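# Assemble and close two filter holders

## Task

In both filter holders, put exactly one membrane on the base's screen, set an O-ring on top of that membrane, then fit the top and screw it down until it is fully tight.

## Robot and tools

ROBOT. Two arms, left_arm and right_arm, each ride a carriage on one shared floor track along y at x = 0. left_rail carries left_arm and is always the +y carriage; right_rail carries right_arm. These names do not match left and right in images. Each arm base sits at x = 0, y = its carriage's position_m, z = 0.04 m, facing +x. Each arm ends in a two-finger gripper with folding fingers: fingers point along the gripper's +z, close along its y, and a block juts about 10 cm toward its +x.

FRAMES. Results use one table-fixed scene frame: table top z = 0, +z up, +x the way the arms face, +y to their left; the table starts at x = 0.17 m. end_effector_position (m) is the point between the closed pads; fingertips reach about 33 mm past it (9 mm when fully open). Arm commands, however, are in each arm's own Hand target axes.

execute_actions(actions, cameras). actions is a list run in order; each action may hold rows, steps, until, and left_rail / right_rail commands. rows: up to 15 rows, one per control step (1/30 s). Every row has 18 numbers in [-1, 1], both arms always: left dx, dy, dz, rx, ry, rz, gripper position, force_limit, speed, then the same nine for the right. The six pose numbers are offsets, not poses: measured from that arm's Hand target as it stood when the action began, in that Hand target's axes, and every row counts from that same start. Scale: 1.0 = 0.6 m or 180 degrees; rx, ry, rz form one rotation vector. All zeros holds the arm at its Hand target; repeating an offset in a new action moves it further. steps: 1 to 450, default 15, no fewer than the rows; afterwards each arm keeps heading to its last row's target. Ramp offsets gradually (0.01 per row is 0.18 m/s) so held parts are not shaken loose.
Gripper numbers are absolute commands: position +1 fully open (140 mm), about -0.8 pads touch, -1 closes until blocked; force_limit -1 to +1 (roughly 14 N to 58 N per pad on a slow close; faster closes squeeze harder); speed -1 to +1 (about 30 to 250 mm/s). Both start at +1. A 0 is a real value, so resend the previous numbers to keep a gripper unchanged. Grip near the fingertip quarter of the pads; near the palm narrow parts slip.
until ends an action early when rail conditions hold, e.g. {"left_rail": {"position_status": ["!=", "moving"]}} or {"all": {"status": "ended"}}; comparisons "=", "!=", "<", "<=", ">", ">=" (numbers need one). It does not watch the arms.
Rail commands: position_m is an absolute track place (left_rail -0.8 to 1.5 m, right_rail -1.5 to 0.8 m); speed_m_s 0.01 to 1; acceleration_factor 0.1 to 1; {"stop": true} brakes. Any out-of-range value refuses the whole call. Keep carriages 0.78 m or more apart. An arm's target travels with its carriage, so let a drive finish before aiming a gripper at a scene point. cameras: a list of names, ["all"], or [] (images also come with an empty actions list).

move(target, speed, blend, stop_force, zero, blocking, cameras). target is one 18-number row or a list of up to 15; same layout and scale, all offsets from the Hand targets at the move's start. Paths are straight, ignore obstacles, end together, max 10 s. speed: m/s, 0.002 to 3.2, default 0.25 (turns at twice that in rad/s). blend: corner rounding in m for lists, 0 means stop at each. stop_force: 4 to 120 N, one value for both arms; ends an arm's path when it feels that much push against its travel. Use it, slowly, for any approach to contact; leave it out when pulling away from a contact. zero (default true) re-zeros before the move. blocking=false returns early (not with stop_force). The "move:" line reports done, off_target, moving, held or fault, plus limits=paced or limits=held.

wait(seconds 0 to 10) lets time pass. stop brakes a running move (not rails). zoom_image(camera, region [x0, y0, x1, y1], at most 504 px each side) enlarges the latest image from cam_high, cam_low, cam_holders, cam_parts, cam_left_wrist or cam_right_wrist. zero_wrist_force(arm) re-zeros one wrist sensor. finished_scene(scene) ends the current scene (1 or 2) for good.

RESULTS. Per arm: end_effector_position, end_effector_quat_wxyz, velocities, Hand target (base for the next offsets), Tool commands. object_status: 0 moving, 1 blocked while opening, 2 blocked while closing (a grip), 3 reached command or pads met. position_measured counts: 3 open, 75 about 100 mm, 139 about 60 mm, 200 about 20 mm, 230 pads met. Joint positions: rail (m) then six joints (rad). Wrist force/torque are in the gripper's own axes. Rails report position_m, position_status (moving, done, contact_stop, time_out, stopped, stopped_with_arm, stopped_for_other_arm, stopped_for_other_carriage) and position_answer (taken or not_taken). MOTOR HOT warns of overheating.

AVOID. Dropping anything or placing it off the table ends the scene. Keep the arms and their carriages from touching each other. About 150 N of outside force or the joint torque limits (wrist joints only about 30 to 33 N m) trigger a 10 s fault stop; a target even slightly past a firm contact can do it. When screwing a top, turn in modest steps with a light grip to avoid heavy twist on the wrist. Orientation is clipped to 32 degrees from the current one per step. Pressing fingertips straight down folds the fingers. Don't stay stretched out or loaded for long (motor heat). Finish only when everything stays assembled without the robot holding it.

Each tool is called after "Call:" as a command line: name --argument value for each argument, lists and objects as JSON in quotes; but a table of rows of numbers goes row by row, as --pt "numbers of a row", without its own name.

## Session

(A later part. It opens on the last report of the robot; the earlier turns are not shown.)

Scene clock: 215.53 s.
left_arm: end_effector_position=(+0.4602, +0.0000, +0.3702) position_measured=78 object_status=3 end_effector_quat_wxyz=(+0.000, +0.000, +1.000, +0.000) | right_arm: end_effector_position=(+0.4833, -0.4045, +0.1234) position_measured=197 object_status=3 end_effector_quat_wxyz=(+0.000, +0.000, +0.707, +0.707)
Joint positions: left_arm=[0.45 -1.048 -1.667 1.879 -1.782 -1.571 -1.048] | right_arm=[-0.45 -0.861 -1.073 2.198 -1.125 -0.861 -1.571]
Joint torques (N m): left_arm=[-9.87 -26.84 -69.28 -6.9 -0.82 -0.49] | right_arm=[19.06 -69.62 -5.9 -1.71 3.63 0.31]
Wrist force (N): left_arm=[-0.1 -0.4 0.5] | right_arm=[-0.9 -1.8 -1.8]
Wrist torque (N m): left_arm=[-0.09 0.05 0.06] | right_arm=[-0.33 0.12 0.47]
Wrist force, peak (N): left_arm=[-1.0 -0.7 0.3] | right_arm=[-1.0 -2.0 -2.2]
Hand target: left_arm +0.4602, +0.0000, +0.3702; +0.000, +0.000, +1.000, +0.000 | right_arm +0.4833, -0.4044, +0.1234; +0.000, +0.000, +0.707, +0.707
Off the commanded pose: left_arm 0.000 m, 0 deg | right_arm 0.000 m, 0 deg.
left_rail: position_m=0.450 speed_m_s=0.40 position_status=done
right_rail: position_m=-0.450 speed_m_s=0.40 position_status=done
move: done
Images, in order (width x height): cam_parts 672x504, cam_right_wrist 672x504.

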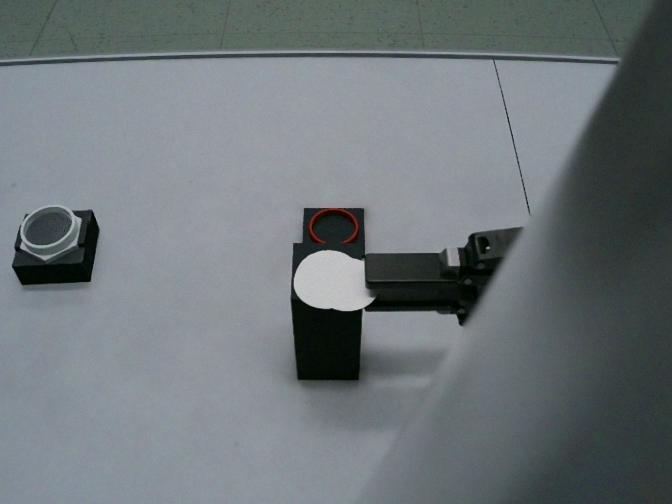

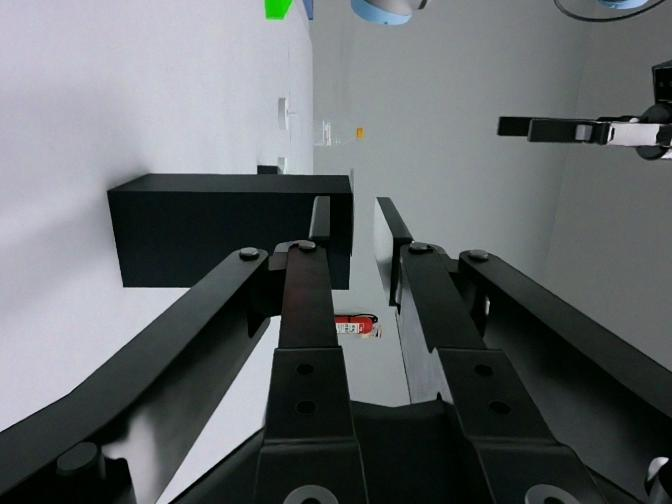

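Call:
execute_actions --actions '[{"rows":[[0,0,0,0,0,0,0.4,-1,-1,0,0,0,0,0,0,-1,-1,-1]],"steps":45}]' --cameras '["cam_parts", "cam_right_wrist"]'

Call:
zoom_image --camera "cam_parts" --region '[270, 220, 430, 340]'

Call:
zoom_image --camera "cam_right_wrist" --region '[290, 140, 420, 260]'

Scene clock: 221.93 s.
left_arm: end_effector_position=(+0.4602, +0.0000, +0.3702) position_measured=78 object_status=3 end_effector_quat_wxyz=(+0.000, +0.000, +1.000, +0.000) | right_arm: end_effector_position=(+0.4833, -0.4044, +0.1234) position_measured=230 object_status=3 end_effector_quat_wxyz=(+0.000, +0.000, +0.707, +0.707)
Joint positions: left_arm=[0.45 -1.048 -1.667 1.879 -1.782 -1.571 -1.048] | right_arm=[-0.45 -0.861 -1.073 2.199 -1.126 -0.861 -1.571]
Joint torques (N m): left_arm=[-9.35 -29.16 -70.24 -7.09 -0.87 -0.48] | right_arm=[17.89 -70.2 -6.66 -1.7 3.81 1.29]
Wrist force (N): left_arm=[-0.3 0.0 0.4] | right_arm=[-0.9 0.6 -1.9]
Wrist torque (N m): left_arm=[0.00 0.08 0.06] | right_arm=[-0.37 0.13 0.46]
Wrist force, peak (N): left_arm=[-0.3 -0.6 1.0] | right_arm=[-0.9 -1.9 -2.1]
Hand target: left_arm +0.4602, +0.0000, +0.3702; +0.000, +0.000, +1.000, +0.000 | right_arm +0.4833, -0.4044, +0.1234; +0.000, +0.000, +0.707, +0.707
Off the commanded pose: left_arm 0.000 m, 0 deg | right_arm 0.000 m, 0 deg.
left_rail: position_m=0.450 speed_m_s=0.40 position_status=done
right_rail: position_m=-0.450 speed_m_s=0.40 position_status=done
Images, in order (width x height): cam_parts 672x504, cam_right_wrist 672x504.

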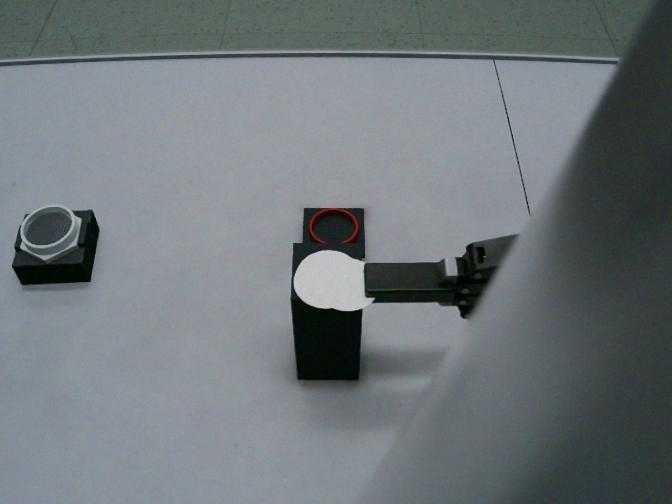

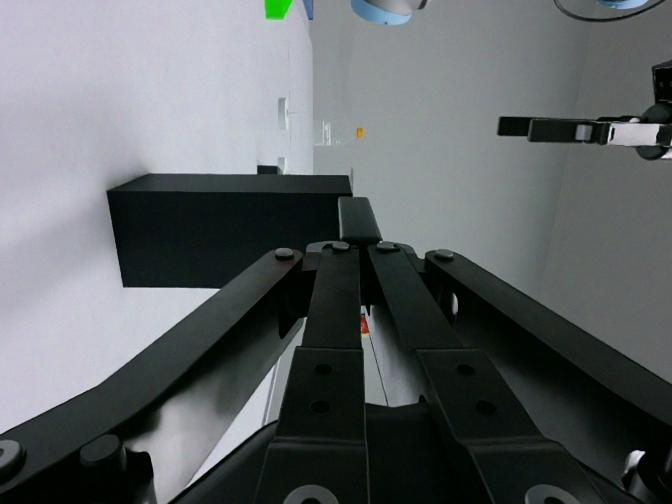

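Scaled by 3.150 from the camera's 672x504 image, which has a finer 960x720 frame.

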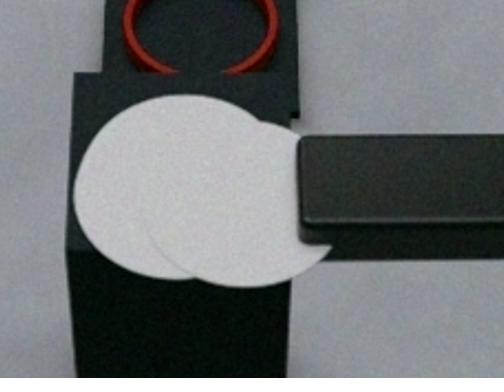

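Scaled by 3.877 from the camera's 672x504 image, which has a finer 960x720 frame.

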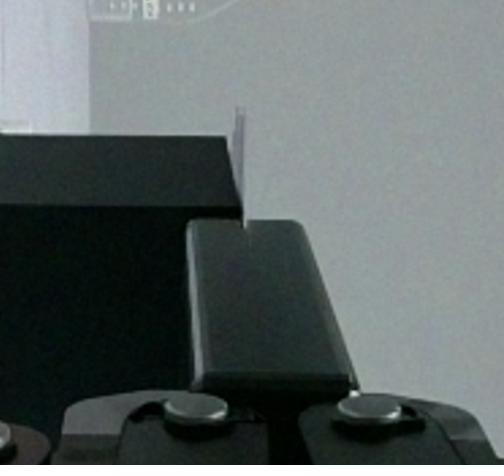

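Call:
execute_actions --actions '[{"rows":[[0,0,0,0,0,0,0.4,-1,-1,0,0,0,0,0,0,-0.98,0,-1]],"steps":15}]'

Call:
move --pt "0 0 0 0 0 0 0.4 -1 -1 0 0.02 0 0 0 0 -0.98 0 -1" --pt "0 0 0 0 0 0 0.4 -1 -1 0 0.12 -0.03 0 0 0 -0.98 0 -1" --speed '[0.04,0.15]' --blend 0.005 --cameras '["cam_parts", "cam_right_wrist"]'

Call:
zoom_image --camera "cam_parts" --region '[230, 180, 480, 340]'

Call:
zoom_image --camera "cam_right_wrist" --region '[240, 100, 440, 300]'

Scene clock: 228.27 s.
left_arm: end_effector_position=(+0.4602, +0.0000, +0.3702) position_measured=78 object_status=3 end_effector_quat_wxyz=(+0.000, +0.000, +1.000, +0.000) | right_arm: end_effector_position=(+0.4833, -0.4044, +0.1234) position_measured=232 object_status=3 end_effector_quat_wxyz=(+0.000, +0.000, +0.707, +0.707)
Joint positions: left_arm=[0.45 -1.048 -1.667 1.879 -1.782 -1.571 -1.048] | right_arm=[-0.45 -0.861 -1.073 2.199 -1.126 -0.861 -1.571]
Joint torques (N m): left_arm=[-6.94 -28.15 -70.04 -6.43 -0.89 -0.39] | right_arm=[18.91 -60.48 -7.95 -1.71 3.36 1.28]
Wrist force (N): left_arm=[0.0 -0.2 0.3] | right_arm=[-0.7 0.4 -1.8]
Wrist torque (N m): left_arm=[-0.06 0.02 0.05] | right_arm=[-0.40 0.07 0.46]
Wrist force, peak (N): left_arm=[-0.1 -0.7 0.8] | right_arm=[-0.9 0.5 -2.2]
Hand target: left_arm +0.4602, +0.0000, +0.3702; +0.000, +0.000, +1.000, +0.000 | right_arm +0.4833, -0.4044, +0.1234; +0.000, +0.000, +0.707, +0.707
Off the commanded pose: left_arm 0.000 m, 0 deg | right_arm 0.000 m, 0 deg.
left_rail: position_m=0.450 speed_m_s=0.40 position_status=done
right_rail: position_m=-0.450 speed_m_s=0.40 position_status=done

Scene clock: 229.50 s.
left_arm: end_effector_position=(+0.4602, +0.0000, +0.3702) position_measured=78 object_status=3 end_effector_quat_wxyz=(+0.000, +0.000, +1.000, +0.000) | right_arm: end_effector_position=(+0.4833, -0.4223, +0.1953) position_measured=232 object_status=3 end_effector_quat_wxyz=(+0.000, +0.000, +0.707, +0.707)
Joint positions: left_arm=[0.45 -1.048 -1.667 1.879 -1.782 -1.571 -1.048] | right_arm=[-0.45 -0.882 -1.188 2.165 -0.977 -0.882 -1.571]
Joint torques (N m): left_arm=[-8.68 -28.45 -69.36 -6.02 -1.02 -0.36] | right_arm=[-15.88 -67.34 -36.29 6.29 -3.71 -0.93]
Wrist force (N): left_arm=[0.4 -0.3 0.4] | right_arm=[-1.0 -1.6 -1.5]
Wrist torque (N m): left_arm=[-0.08 -0.06 0.06] | right_arm=[-0.27 0.14 0.47]
Wrist force, peak (N): left_arm=[-0.4 -0.5 0.8] | right_arm=[-0.5 -2.9 -1.4]
Hand target: left_arm +0.4602, +0.0000, +0.3702; +0.000, +0.000, +1.000, +0.000 | right_arm +0.4833, -0.4224, +0.1954; +0.000, +0.000, +0.707, +0.707
Off the commanded pose: left_arm 0.000 m, 0 deg | right_arm 0.000 m, 0 deg.
left_rail: position_m=0.450 speed_m_s=0.40 position_status=done
right_rail: position_m=-0.450 speed_m_s=0.40 position_status=done
move: done
Images, in order (width x height): cam_parts 672x504, cam_right_wrist 672x504.

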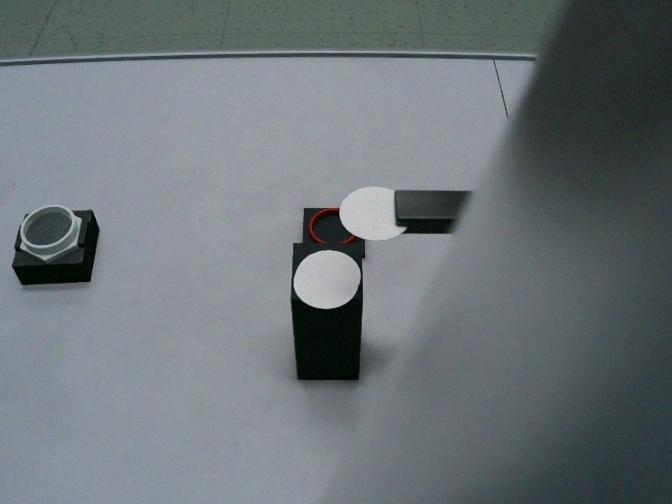

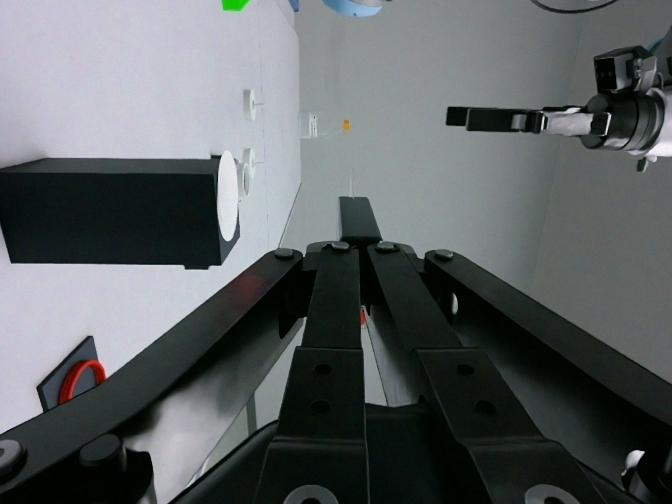

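Scaled by 2.016 from the camera's 672x504 image, which has a finer 960x720 frame.

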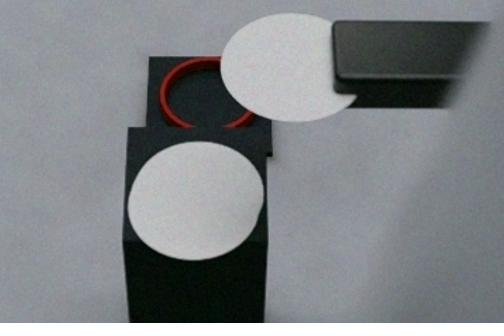

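Scaled by 2.520 from the camera's 672x504 image, which has a finer 960x720 frame.

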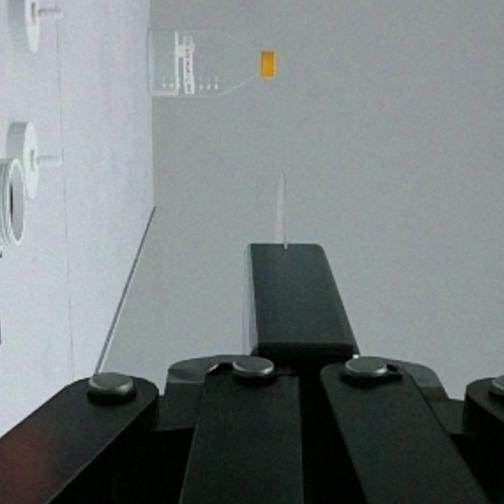

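Call:
move --target '[0,0,0,0,0,0,0.4,-1,-1,-0.2028,-0.1182,0.5067,0.1667,0,0,-0.98,0,-1]' --speed 0.25 --cameras '["cam_left_wrist", "cam_right_wrist", "cam_holders"]'

Call:
zoom_image --camera "cam_left_wrist" --region '[200, 200, 420, 360]'

Call:
zoom_image --camera "cam_holders" --region '[360, 160, 600, 340]'

Scene clock: 271.93 s.
left_arm: end_effector_position=(+0.4602, +0.0000, +0.3702) position_measured=78 object_status=3 end_effector_quat_wxyz=(+0.000, +0.000, +1.000, +0.000) | right_arm: end_effector_position=(+0.6050, -0.1183, +0.1245) position_measured=232 object_status=3 end_effector_quat_wxyz=(+0.000, +0.000, +0.866, +0.500)
Joint positions: left_arm=[0.45 -1.048 -1.667 1.879 -1.782 -1.571 -1.048] | right_arm=[-0.45 -0.231 -1.32 2.303 -2.176 -0.568 -0.44]
Joint torques (N m): left_arm=[-6.34 -30.18 -68.75 -5.86 -0.74 -0.09] | right_arm=[17.64 -62.27 -18.19 -8.04 -1.54 2.33]
Wrist force (N): left_arm=[-0.5 -0.5 0.5] | right_arm=[-1.3 -0.6 -1.2]
Wrist torque (N m): left_arm=[-0.12 0.12 0.06] | right_arm=[0.13 0.34 0.19]
Wrist force, peak (N): left_arm=[-0.3 -0.7 1.0] | right_arm=[-0.7 -1.8 -4.0]
Hand target: left_arm +0.4602, +0.0000, +0.3702; +0.000, +0.000, +1.000, +0.000 | right_arm +0.6050, -0.1183, +0.1245; +0.000, +0.000, +0.866, +0.500
Off the commanded pose: left_arm 0.000 m, 0 deg | right_arm 0.000 m, 0 deg.
left_rail: position_m=0.450 speed_m_s=0.40 position_status=done
right_rail: position_m=-0.450 speed_m_s=0.40 position_status=done
move: done
Images, in order (width x height): cam_holders 672x504, cam_left_wrist 672x504, cam_right_wrist 672x504.

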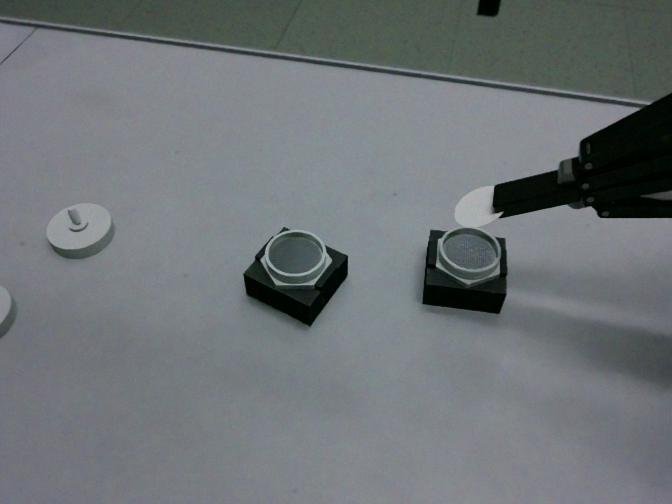

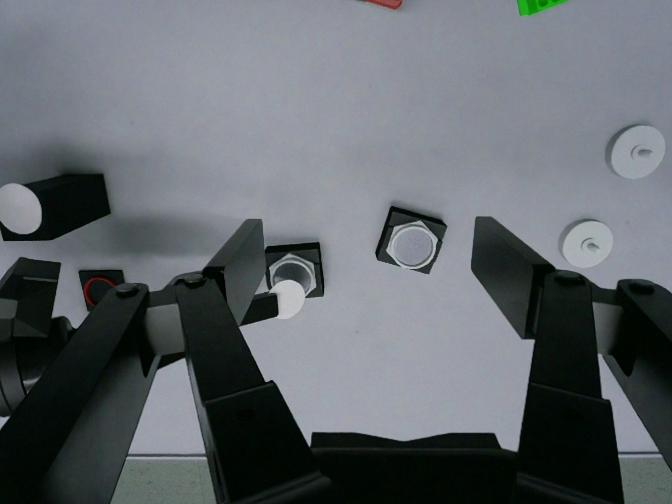

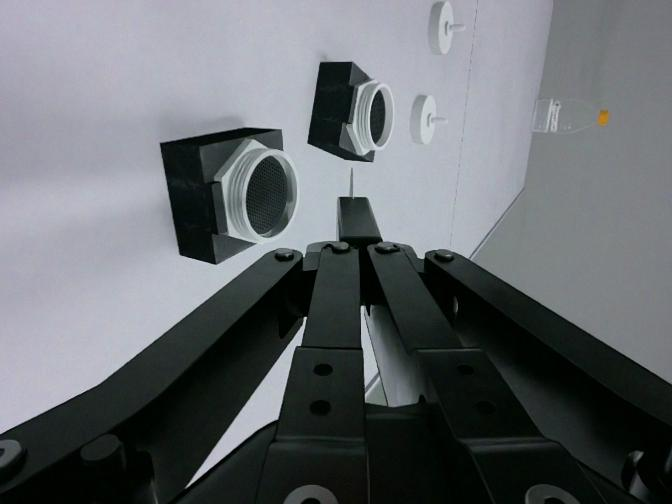

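Scaled by 2.291 from the camera's 672x504 image, which has a finer 960x720 frame.

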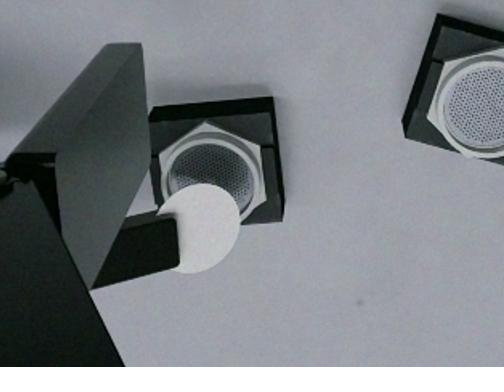

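Scaled by 2.100 from the camera's 672x504 image, which has a finer 960x720 frame.

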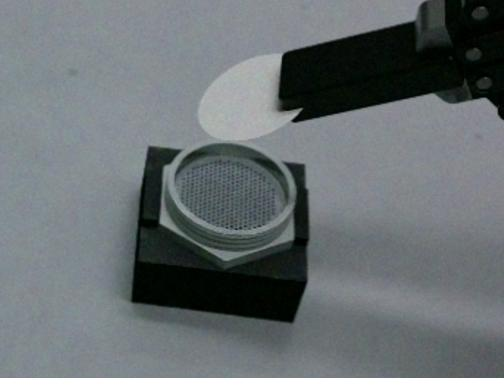

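Call:
move --target '[0,0,0,0,0,0,0.4,-1,-1,0.0042,-0.0505,0.0292,0,0,0,-0.98,0,-1]' --speed 0.1 --cameras '["cam_left_wrist", "cam_right_wrist", "cam_holders"]'

Call:
zoom_image --camera "cam_left_wrist" --region '[230, 220, 350, 320]'

Call:
zoom_image --camera "cam_holders" --region '[400, 200, 560, 320]'

Call:
zoom_image --camera "cam_right_wrist" --region '[200, 100, 400, 280]'

Scene clock: 283.27 s.
left_arm: end_effector_position=(+0.4602, +0.0000, +0.3702) position_measured=78 object_status=3 end_effector_quat_wxyz=(+0.000, +0.000, +1.000, +0.000) | right_arm: end_effector_position=(+0.6025, -0.1184, +0.0895) position_measured=232 object_status=3 end_effector_quat_wxyz=(+0.000, +0.000, +0.866, +0.500)
Joint positions: left_arm=[0.45 -1.048 -1.667 1.879 -1.782 -1.571 -1.048] | right_arm=[-0.45 -0.232 -1.258 2.321 -2.255 -0.568 -0.441]
Joint torques (N m): left_arm=[-6.57 -27.03 -69.45 -5.41 -1.16 -0.1] | right_arm=[-1.41 -40.13 -14.92 -8.01 4.1 1.38]
Wrist force (N): left_arm=[-0.5 -0.3 0.4] | right_arm=[-1.0 -0.6 -0.8]
Wrist torque (N m): left_arm=[-0.08 0.13 0.05] | right_arm=[0.14 0.28 0.19]
Wrist force, peak (N): left_arm=[-0.2 -0.8 0.6] | right_arm=[-1.4 0.2 -1.7]
Hand target: left_arm +0.4602, +0.0000, +0.3702; +0.000, +0.000, +1.000, +0.000 | right_arm +0.6024, -0.1183, +0.0895; +0.000, +0.000, +0.866, +0.500
Off the commanded pose: left_arm 0.000 m, 0 deg | right_arm 0.000 m, 0 deg.
left_rail: position_m=0.450 speed_m_s=0.40 position_status=done
right_rail: position_m=-0.450 speed_m_s=0.40 position_status=done
move: done
Images, in order (width x height): cam_holders 672x504, cam_left_wrist 672x504, cam_right_wrist 672x504.

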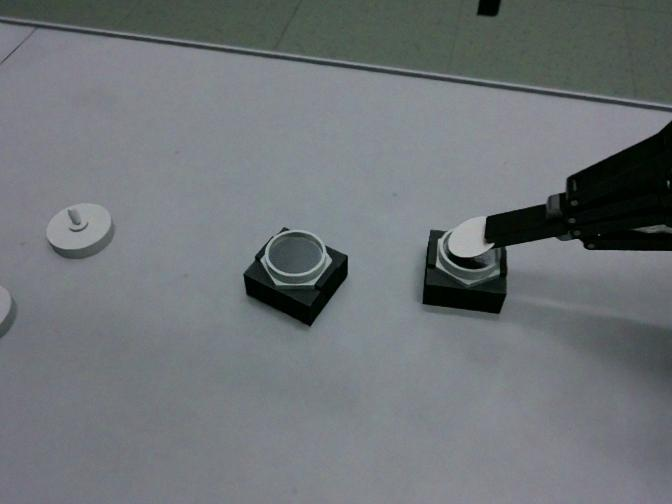

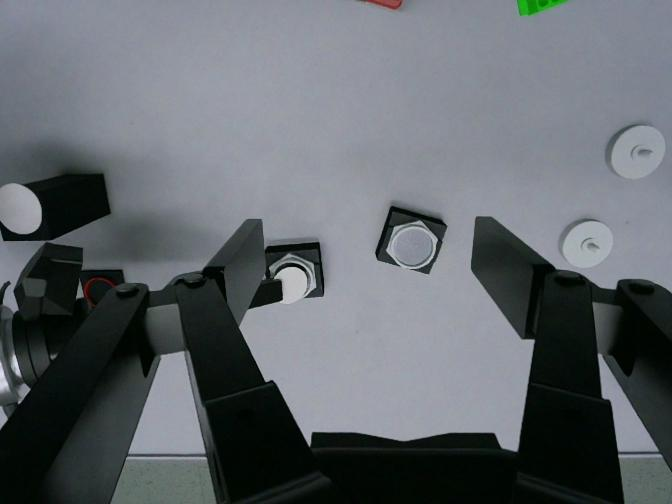

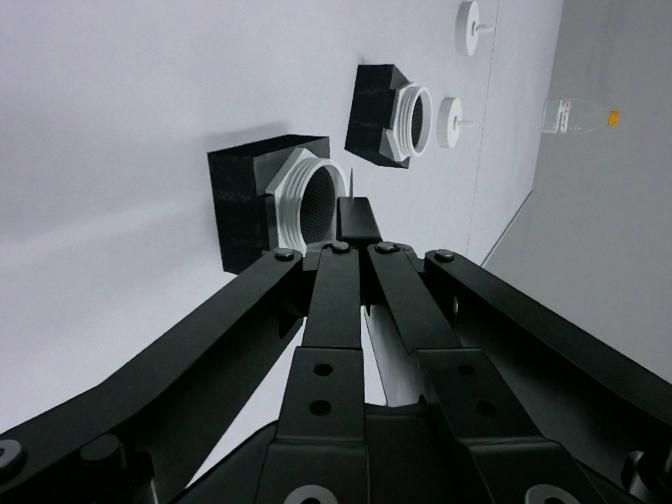

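Scaled by 4.200 from the camera's 672x504 image, which has a finer 960x720 frame.

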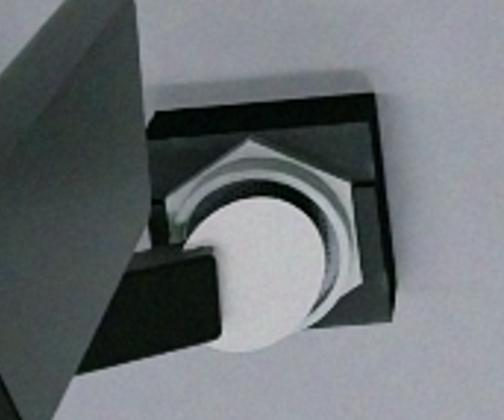

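Scaled by 3.150 from the camera's 672x504 image, which has a finer 960x720 frame.

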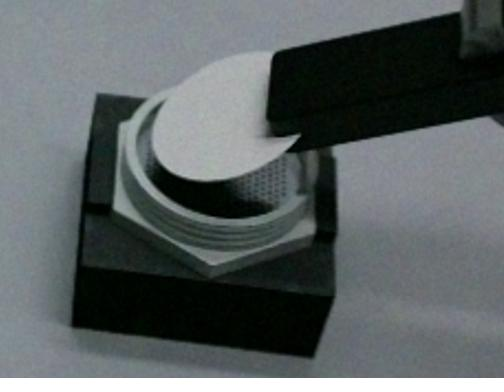

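Scaled by 2.520 from the camera's 672x504 image, which has a finer 960x720 frame.

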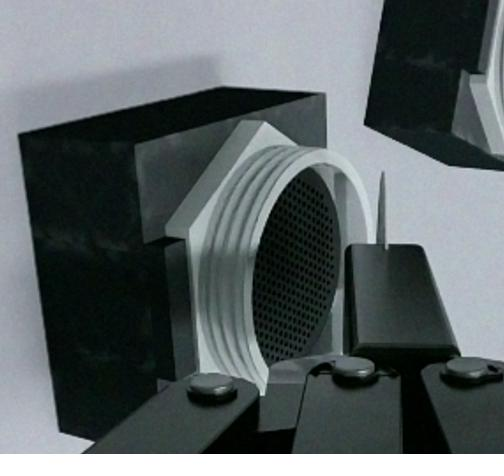

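Call:
move --target '[0,0,0,0,0,0,0.4,-1,-1,0,-0.0254,0.016,0,0,0,-0.98,0,-1]' --speed 0.012 --stop_force 4 --cameras '["cam_left_wrist", "cam_right_wrist", "cam_holders"]'

Call:
zoom_image --camera "cam_left_wrist" --region '[230, 220, 350, 320]'

Call:
zoom_image --camera "cam_holders" --region '[400, 200, 560, 320]'

Call:
zoom_image --camera "cam_right_wrist" --region '[200, 100, 400, 280]'

Scene clock: 291.87 s.
left_arm: end_effector_position=(+0.4602, +0.0000, +0.3702) position_measured=78 object_status=3 end_effector_quat_wxyz=(+0.000, +0.000, +1.000, +0.000) | right_arm: end_effector_position=(+0.6024, -0.1177, +0.0715) position_measured=232 object_status=3 end_effector_quat_wxyz=(+0.000, +0.000, +0.866, +0.500)
Joint positions: left_arm=[0.45 -1.048 -1.667 1.879 -1.782 -1.571 -1.048] | right_arm=[-0.45 -0.231 -1.222 2.326 -2.299 -0.568 -0.439]
Joint torques (N m): left_arm=[-3.23 -28.12 -68.85 -5.32 -0.92 0.24] | right_arm=[18.43 -38.37 -11.59 -7.99 5.44 2.56]
Wrist force (N): left_arm=[-0.1 -0.1 0.5] | right_arm=[-1.2 2.4 -2.4]
Wrist torque (N m): left_arm=[-0.03 0.04 0.06] | right_arm=[-0.09 0.31 0.20]
Wrist force, peak (N): left_arm=[-0.6 -0.4 1.1] | right_arm=[-1.2 2.4 -2.6]
Hand target: left_arm +0.4602, +0.0000, +0.3702; +0.000, +0.000, +1.000, +0.000 | right_arm +0.6024, -0.1177, +0.0715; +0.000, +0.000, +0.866, +0.500
Off the commanded pose: left_arm 0.000 m, 0 deg | right_arm 0.000 m, 0 deg.
left_rail: position_m=0.450 speed_m_s=0.40 position_status=done
right_rail: position_m=-0.450 speed_m_s=0.40 position_status=done
move: done
Images, in order (width x height): cam_holders 672x504, cam_left_wrist 672x504, cam_right_wrist 672x504.

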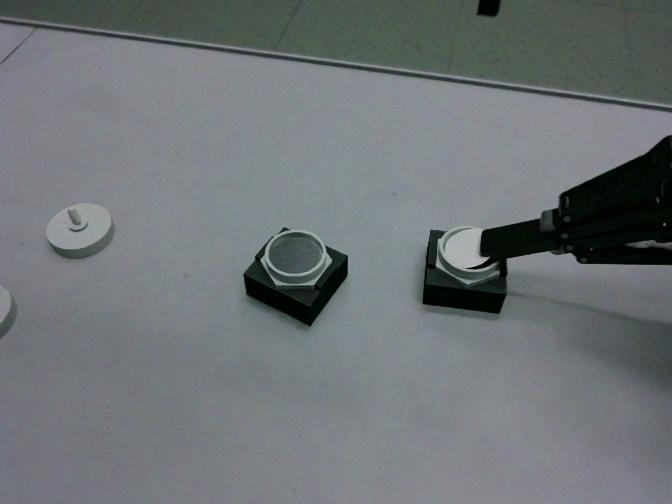

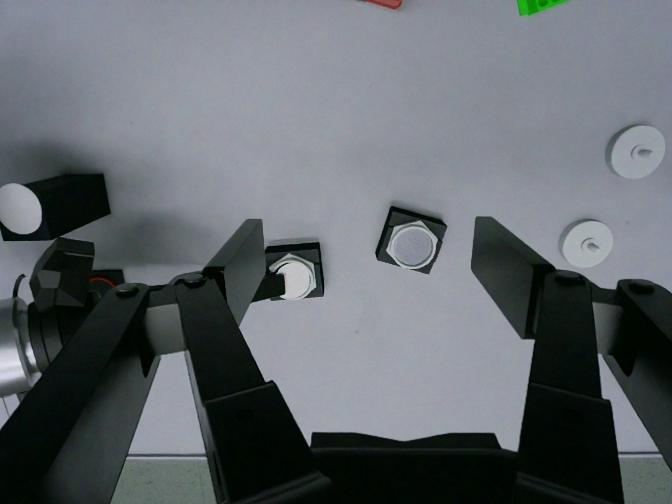

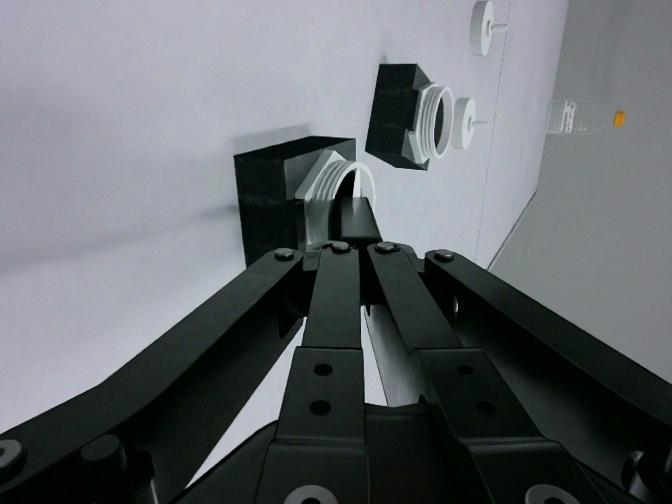

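Scaled by 4.200 from the camera's 672x504 image, which has a finer 960x720 frame.

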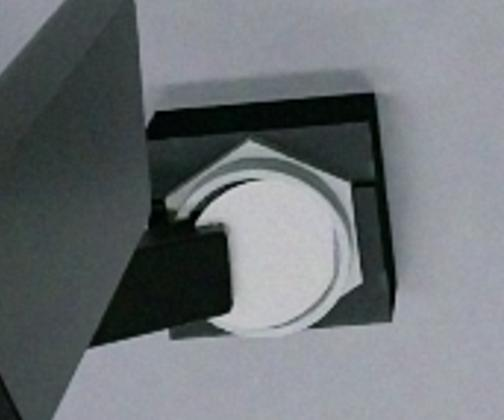

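Scaled by 3.150 from the camera's 672x504 image, which has a finer 960x720 frame.

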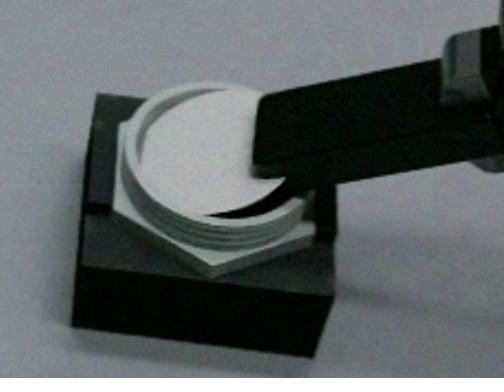

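Scaled by 2.520 from the camera's 672x504 image, which has a finer 960x720 frame.

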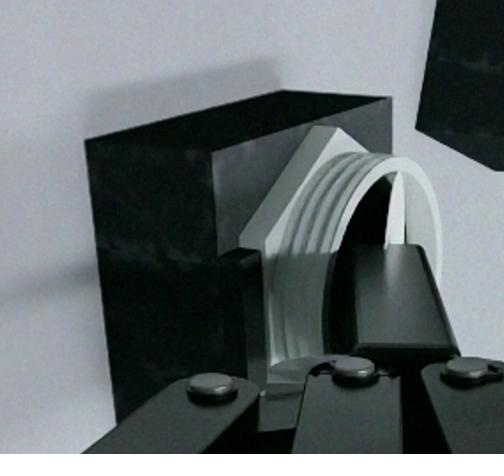

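Call:
move --target '[0,0,0,0,0,0,0.4,-1,-1,0,0.00125,0.00217,0,0,0,-0.98,0,-1]' --speed 0.02

Call:
execute_actions --actions '[{"rows":[[0,0,0,0,0,0,0.4,-1,-1,0,0,0,0,0,0,-0.71,-1,-1]],"steps":20}]' --cameras '["cam_left_wrist", "cam_holders"]'

Call:
zoom_image --camera "cam_left_wrist" --region '[230, 220, 350, 320]'

Call:
zoom_image --camera "cam_holders" --region '[400, 200, 560, 320]'

Scene clock: 303.47 s.
left_arm: end_effector_position=(+0.4602, +0.0000, +0.3702) position_measured=78 object_status=3 end_effector_quat_wxyz=(+0.000, +0.000, +1.000, +0.000) | right_arm: end_effector_position=(+0.6024, -0.1162, +0.0715) position_measured=232 object_status=3 end_effector_quat_wxyz=(+0.000, +0.000, +0.866, +0.500)
Joint positions: left_arm=[0.45 -1.048 -1.667 1.879 -1.782 -1.571 -1.048] | right_arm=[-0.45 -0.228 -1.221 2.326 -2.303 -0.567 -0.435]
Joint torques (N m): left_arm=[-6.05 -28.61 -69 -5 -0.72 0.83] | right_arm=[19.87 -38.13 -11.76 -7.82 5.54 2.39]
Wrist force (N): left_arm=[-0.4 -0.4 -0.1] | right_arm=[-1.3 1.9 -2.5]
Wrist torque (N m): left_arm=[-0.11 0.11 0.06] | right_arm=[-0.10 0.25 0.20]
Wrist force, peak (N): left_arm=[-0.2 -0.8 0.7] | right_arm=[-1.1 2.4 -2.8]
Hand target: left_arm +0.4602, +0.0000, +0.3702; +0.000, +0.000, +1.000, +0.000 | right_arm +0.6024, -0.1162, +0.0715; +0.000, +0.000, +0.866, +0.500
Off the commanded pose: left_arm 0.000 m, 0 deg | right_arm 0.000 m, 0 deg.
left_rail: position_m=0.450 speed_m_s=0.40 position_status=done
right_rail: position_m=-0.450 speed_m_s=0.40 position_status=done
move: done

Scene clock: 304.33 s.
left_arm: end_effector_position=(+0.4602, +0.0000, +0.3702) position_measured=78 object_status=3 end_effector_quat_wxyz=(+0.000, +0.000, +1.000, +0.000) | right_arm: end_effector_position=(+0.6024, -0.1161, +0.0715) position_measured=218 object_status=3 end_effector_quat_wxyz=(+0.000, +0.000, +0.866, +0.500)
Joint positions: left_arm=[0.45 -1.048 -1.667 1.879 -1.782 -1.571 -1.048] | right_arm=[-0.45 -0.228 -1.221 2.327 -2.303 -0.567 -0.435]
Joint torques (N m): left_arm=[-5.6 -27.89 -69.15 -4.69 -0.8 0.3] | right_arm=[17.74 -44.01 -15.66 -7.73 3.63 2.48]
Wrist force (N): left_arm=[-0.4 -0.7 0.0] | right_arm=[-0.9 4.3 -2.4]
Wrist torque (N m): left_arm=[-0.16 0.10 0.06] | right_arm=[0.01 0.25 0.16]
Wrist force, peak (N): left_arm=[0.2 -0.6 1.0] | right_arm=[-1.1 4.4 -2.3]
Hand target: left_arm +0.4602, +0.0000, +0.3702; +0.000, +0.000, +1.000, +0.000 | right_arm +0.6024, -0.1162, +0.0715; +0.000, +0.000, +0.866, +0.500
Off the commanded pose: left_arm 0.000 m, 0 deg | right_arm 0.000 m, 0 deg.
left_rail: position_m=0.450 speed_m_s=0.40 position_status=done
right_rail: position_m=-0.450 speed_m_s=0.40 position_status=done
Images, in order (width x height): cam_holders 672x504, cam_left_wrist 672x504.

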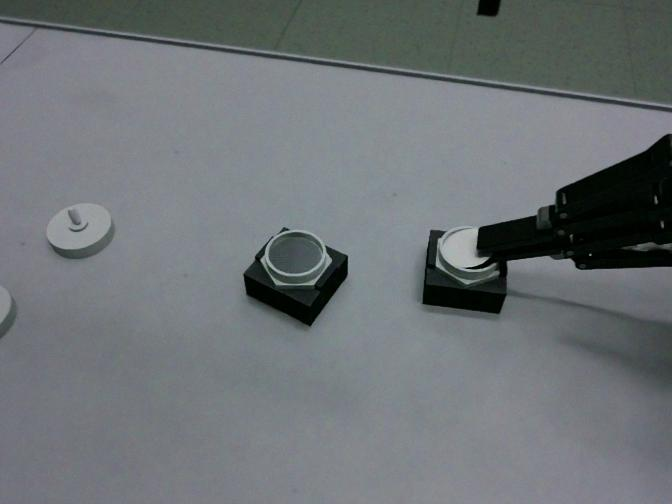

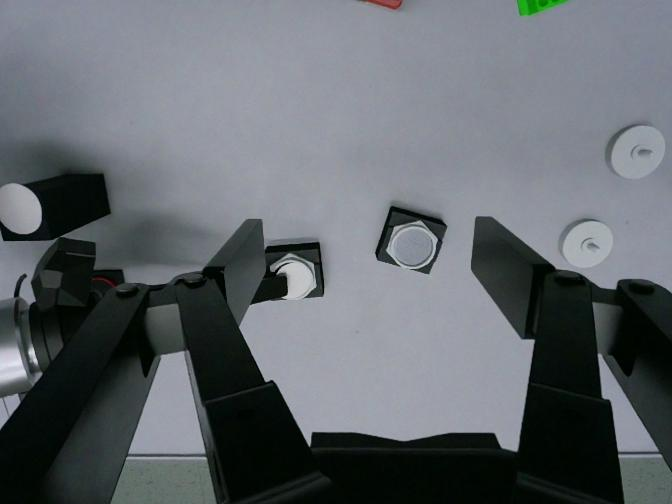

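Scaled by 4.200 from the camera's 672x504 image, which has a finer 960x720 frame.

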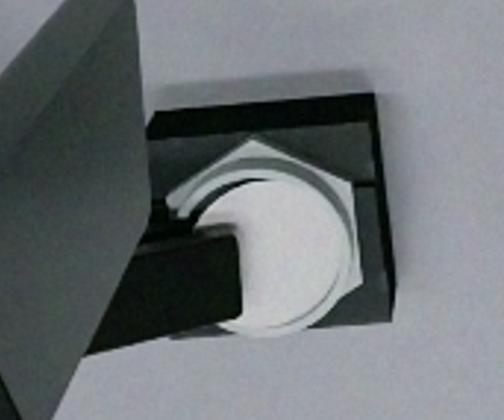

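Scaled by 3.150 from the camera's 672x504 image, which has a finer 960x720 frame.

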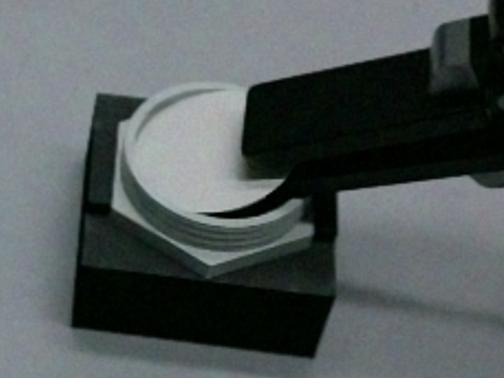

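Call:
move --target '[0,0,0,0,0,0,0.4,-1,-1,0,0.002,-0.085,0,0,0,-0.71,-1,-1]' --speed 0.08 --cameras '["cam_left_wrist", "cam_holders"]'

Call:
zoom_image --camera "cam_left_wrist" --region '[230, 220, 350, 320]'

Call:
zoom_image --camera "cam_holders" --region '[400, 200, 560, 320]'

Scene clock: 310.20 s.
left_arm: end_effector_position=(+0.4602, +0.0000, +0.3702) position_measured=78 object_status=3 end_effector_quat_wxyz=(+0.000, +0.000, +1.000, +0.000) | right_arm: end_effector_position=(+0.6024, -0.1597, +0.0980) position_measured=218 object_status=3 end_effector_quat_wxyz=(+0.000, +0.000, +0.866, +0.500)
Joint positions: left_arm=[0.45 -1.048 -1.667 1.879 -1.782 -1.571 -1.048] | right_arm=[-0.45 -0.301 -1.29 2.308 -2.115 -0.597 -0.555]
Joint torques (N m): left_arm=[-3.86 -30.68 -70.69 -4.43 -1.11 0.15] | right_arm=[-15.45 -63.21 -41.15 0.21 -1.53 -1.69]
Wrist force (N): left_arm=[-0.2 -0.3 0.4] | right_arm=[-1.3 -0.7 -0.4]
Wrist torque (N m): left_arm=[-0.07 0.06 0.05] | right_arm=[0.08 0.35 0.34]
Wrist force, peak (N): left_arm=[-0.7 -0.6 0.7] | right_arm=[-1.0 4.5 -2.6]
Hand target: left_arm +0.4602, +0.0000, +0.3702; +0.000, +0.000, +1.000, +0.000 | right_arm +0.6024, -0.1597, +0.0980; +0.000, +0.000, +0.866, +0.500
Off the commanded pose: left_arm 0.000 m, 0 deg | right_arm 0.000 m, 0 deg.
left_rail: position_m=0.450 speed_m_s=0.40 position_status=done
right_rail: position_m=-0.450 speed_m_s=0.40 position_status=done
move: done
Images, in order (width x height): cam_holders 672x504, cam_left_wrist 672x504.

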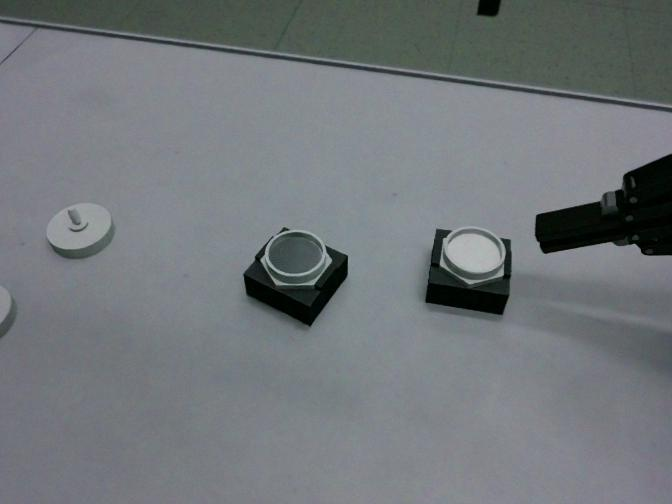

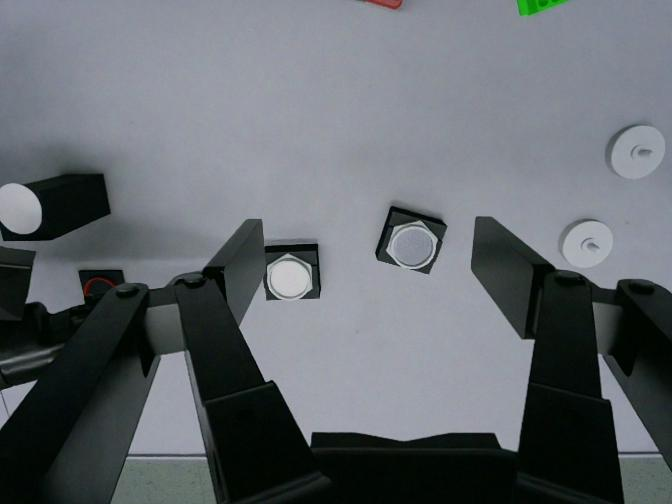

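Scaled by 4.200 from the camera's 672x504 image, which has a finer 960x720 frame.

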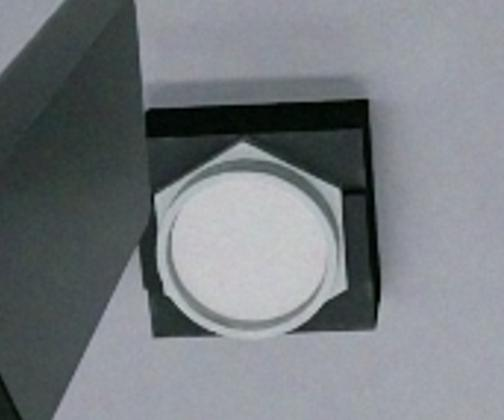

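Scaled by 3.150 from the camera's 672x504 image, which has a finer 960x720 frame.

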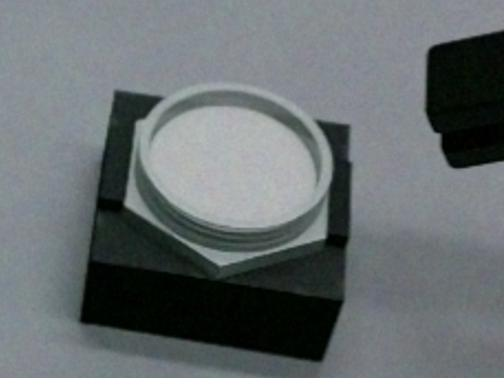

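Call:
move --target '[0,0,0,0,0,0,0.4,-1,-1,0.1905,-0.0115,-0.3597,0.3333,0,0,-1,-1,-0.5]' --speed 0.3 --cameras '["cam_right_wrist", "cam_parts"]'

Call:
zoom_image --camera "cam_parts" --region '[270, 220, 430, 340]'

Call:
zoom_image --camera "cam_right_wrist" --region '[280, 140, 440, 280]'

Scene clock: 320.70 s.
left_arm: end_effector_position=(+0.4602, +0.0000, +0.3702) position_measured=78 object_status=3 end_effector_quat_wxyz=(+0.000, +0.000, +1.000, +0.000) | right_arm: end_effector_position=(+0.4882, -0.3500, +0.2000) position_measured=232 object_status=3 end_effector_quat_wxyz=(+0.000, +0.000, +1.000, +0.000)
Joint positions: left_arm=[0.45 -1.048 -1.667 1.879 -1.782 -1.571 -1.048] | right_arm=[-0.45 -0.155 -1.827 2.325 -2.069 -1.571 -0.155]
Joint torques (N m): left_arm=[-4.04 -27.38 -69.65 -4.13 -0.74 0.86] | right_arm=[17.95 -35.74 -34.72 -0.2 -3.89 2.32]
Wrist force (N): left_arm=[-0.5 0.1 0.4] | right_arm=[-0.2 0.1 -1.0]
Wrist torque (N m): left_arm=[0.00 0.13 0.05] | right_arm=[-0.05 0.02 0.00]
Wrist force, peak (N): left_arm=[0.3 0.2 1.0] | right_arm=[-0.9 2.5 -1.6]
Hand target: left_arm +0.4602, +0.0000, +0.3702; +0.000, +0.000, +1.000, +0.000 | right_arm +0.4881, -0.3501, +0.2000; +0.000, +0.000, +1.000, +0.000
Off the commanded pose: left_arm 0.000 m, 0 deg | right_arm 0.000 m, 0 deg.
left_rail: position_m=0.450 speed_m_s=0.40 position_status=done
right_rail: position_m=-0.450 speed_m_s=0.40 position_status=done
move: done
Images, in order (width x height): cam_parts 672x504, cam_right_wrist 672x504.

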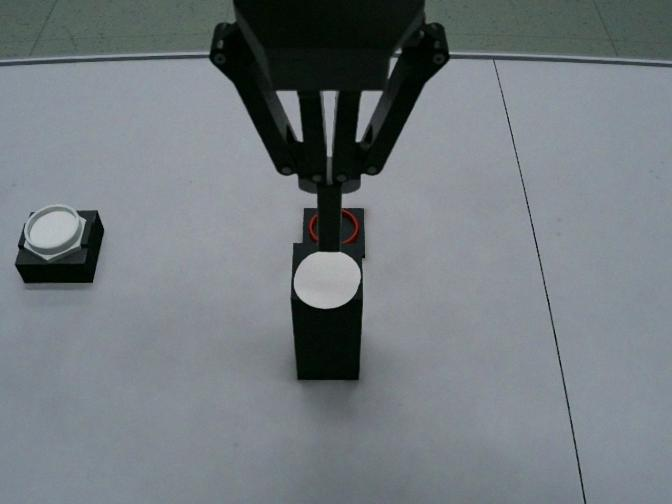

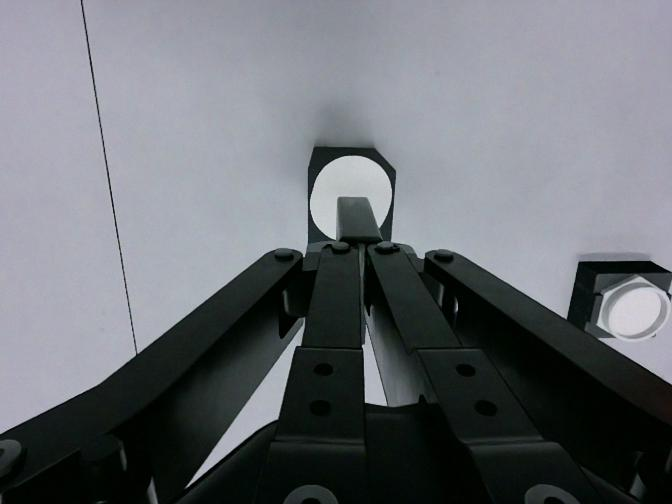

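Scaled by 3.150 from the camera's 672x504 image, which has a finer 960x720 frame.

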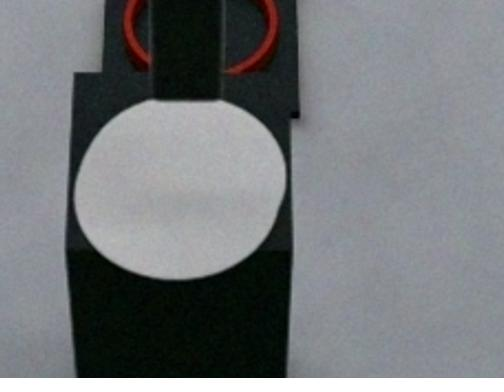

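Scaled by 3.150 from the camera's 672x504 image, which has a finer 960x720 frame.

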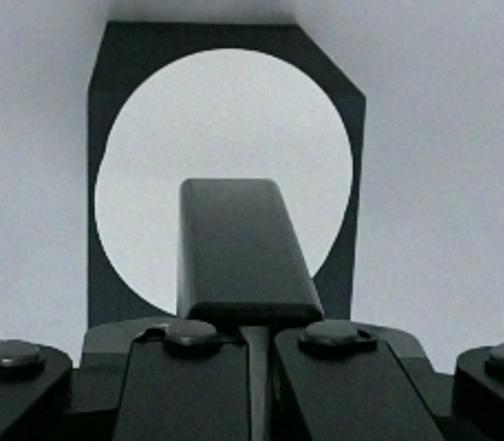

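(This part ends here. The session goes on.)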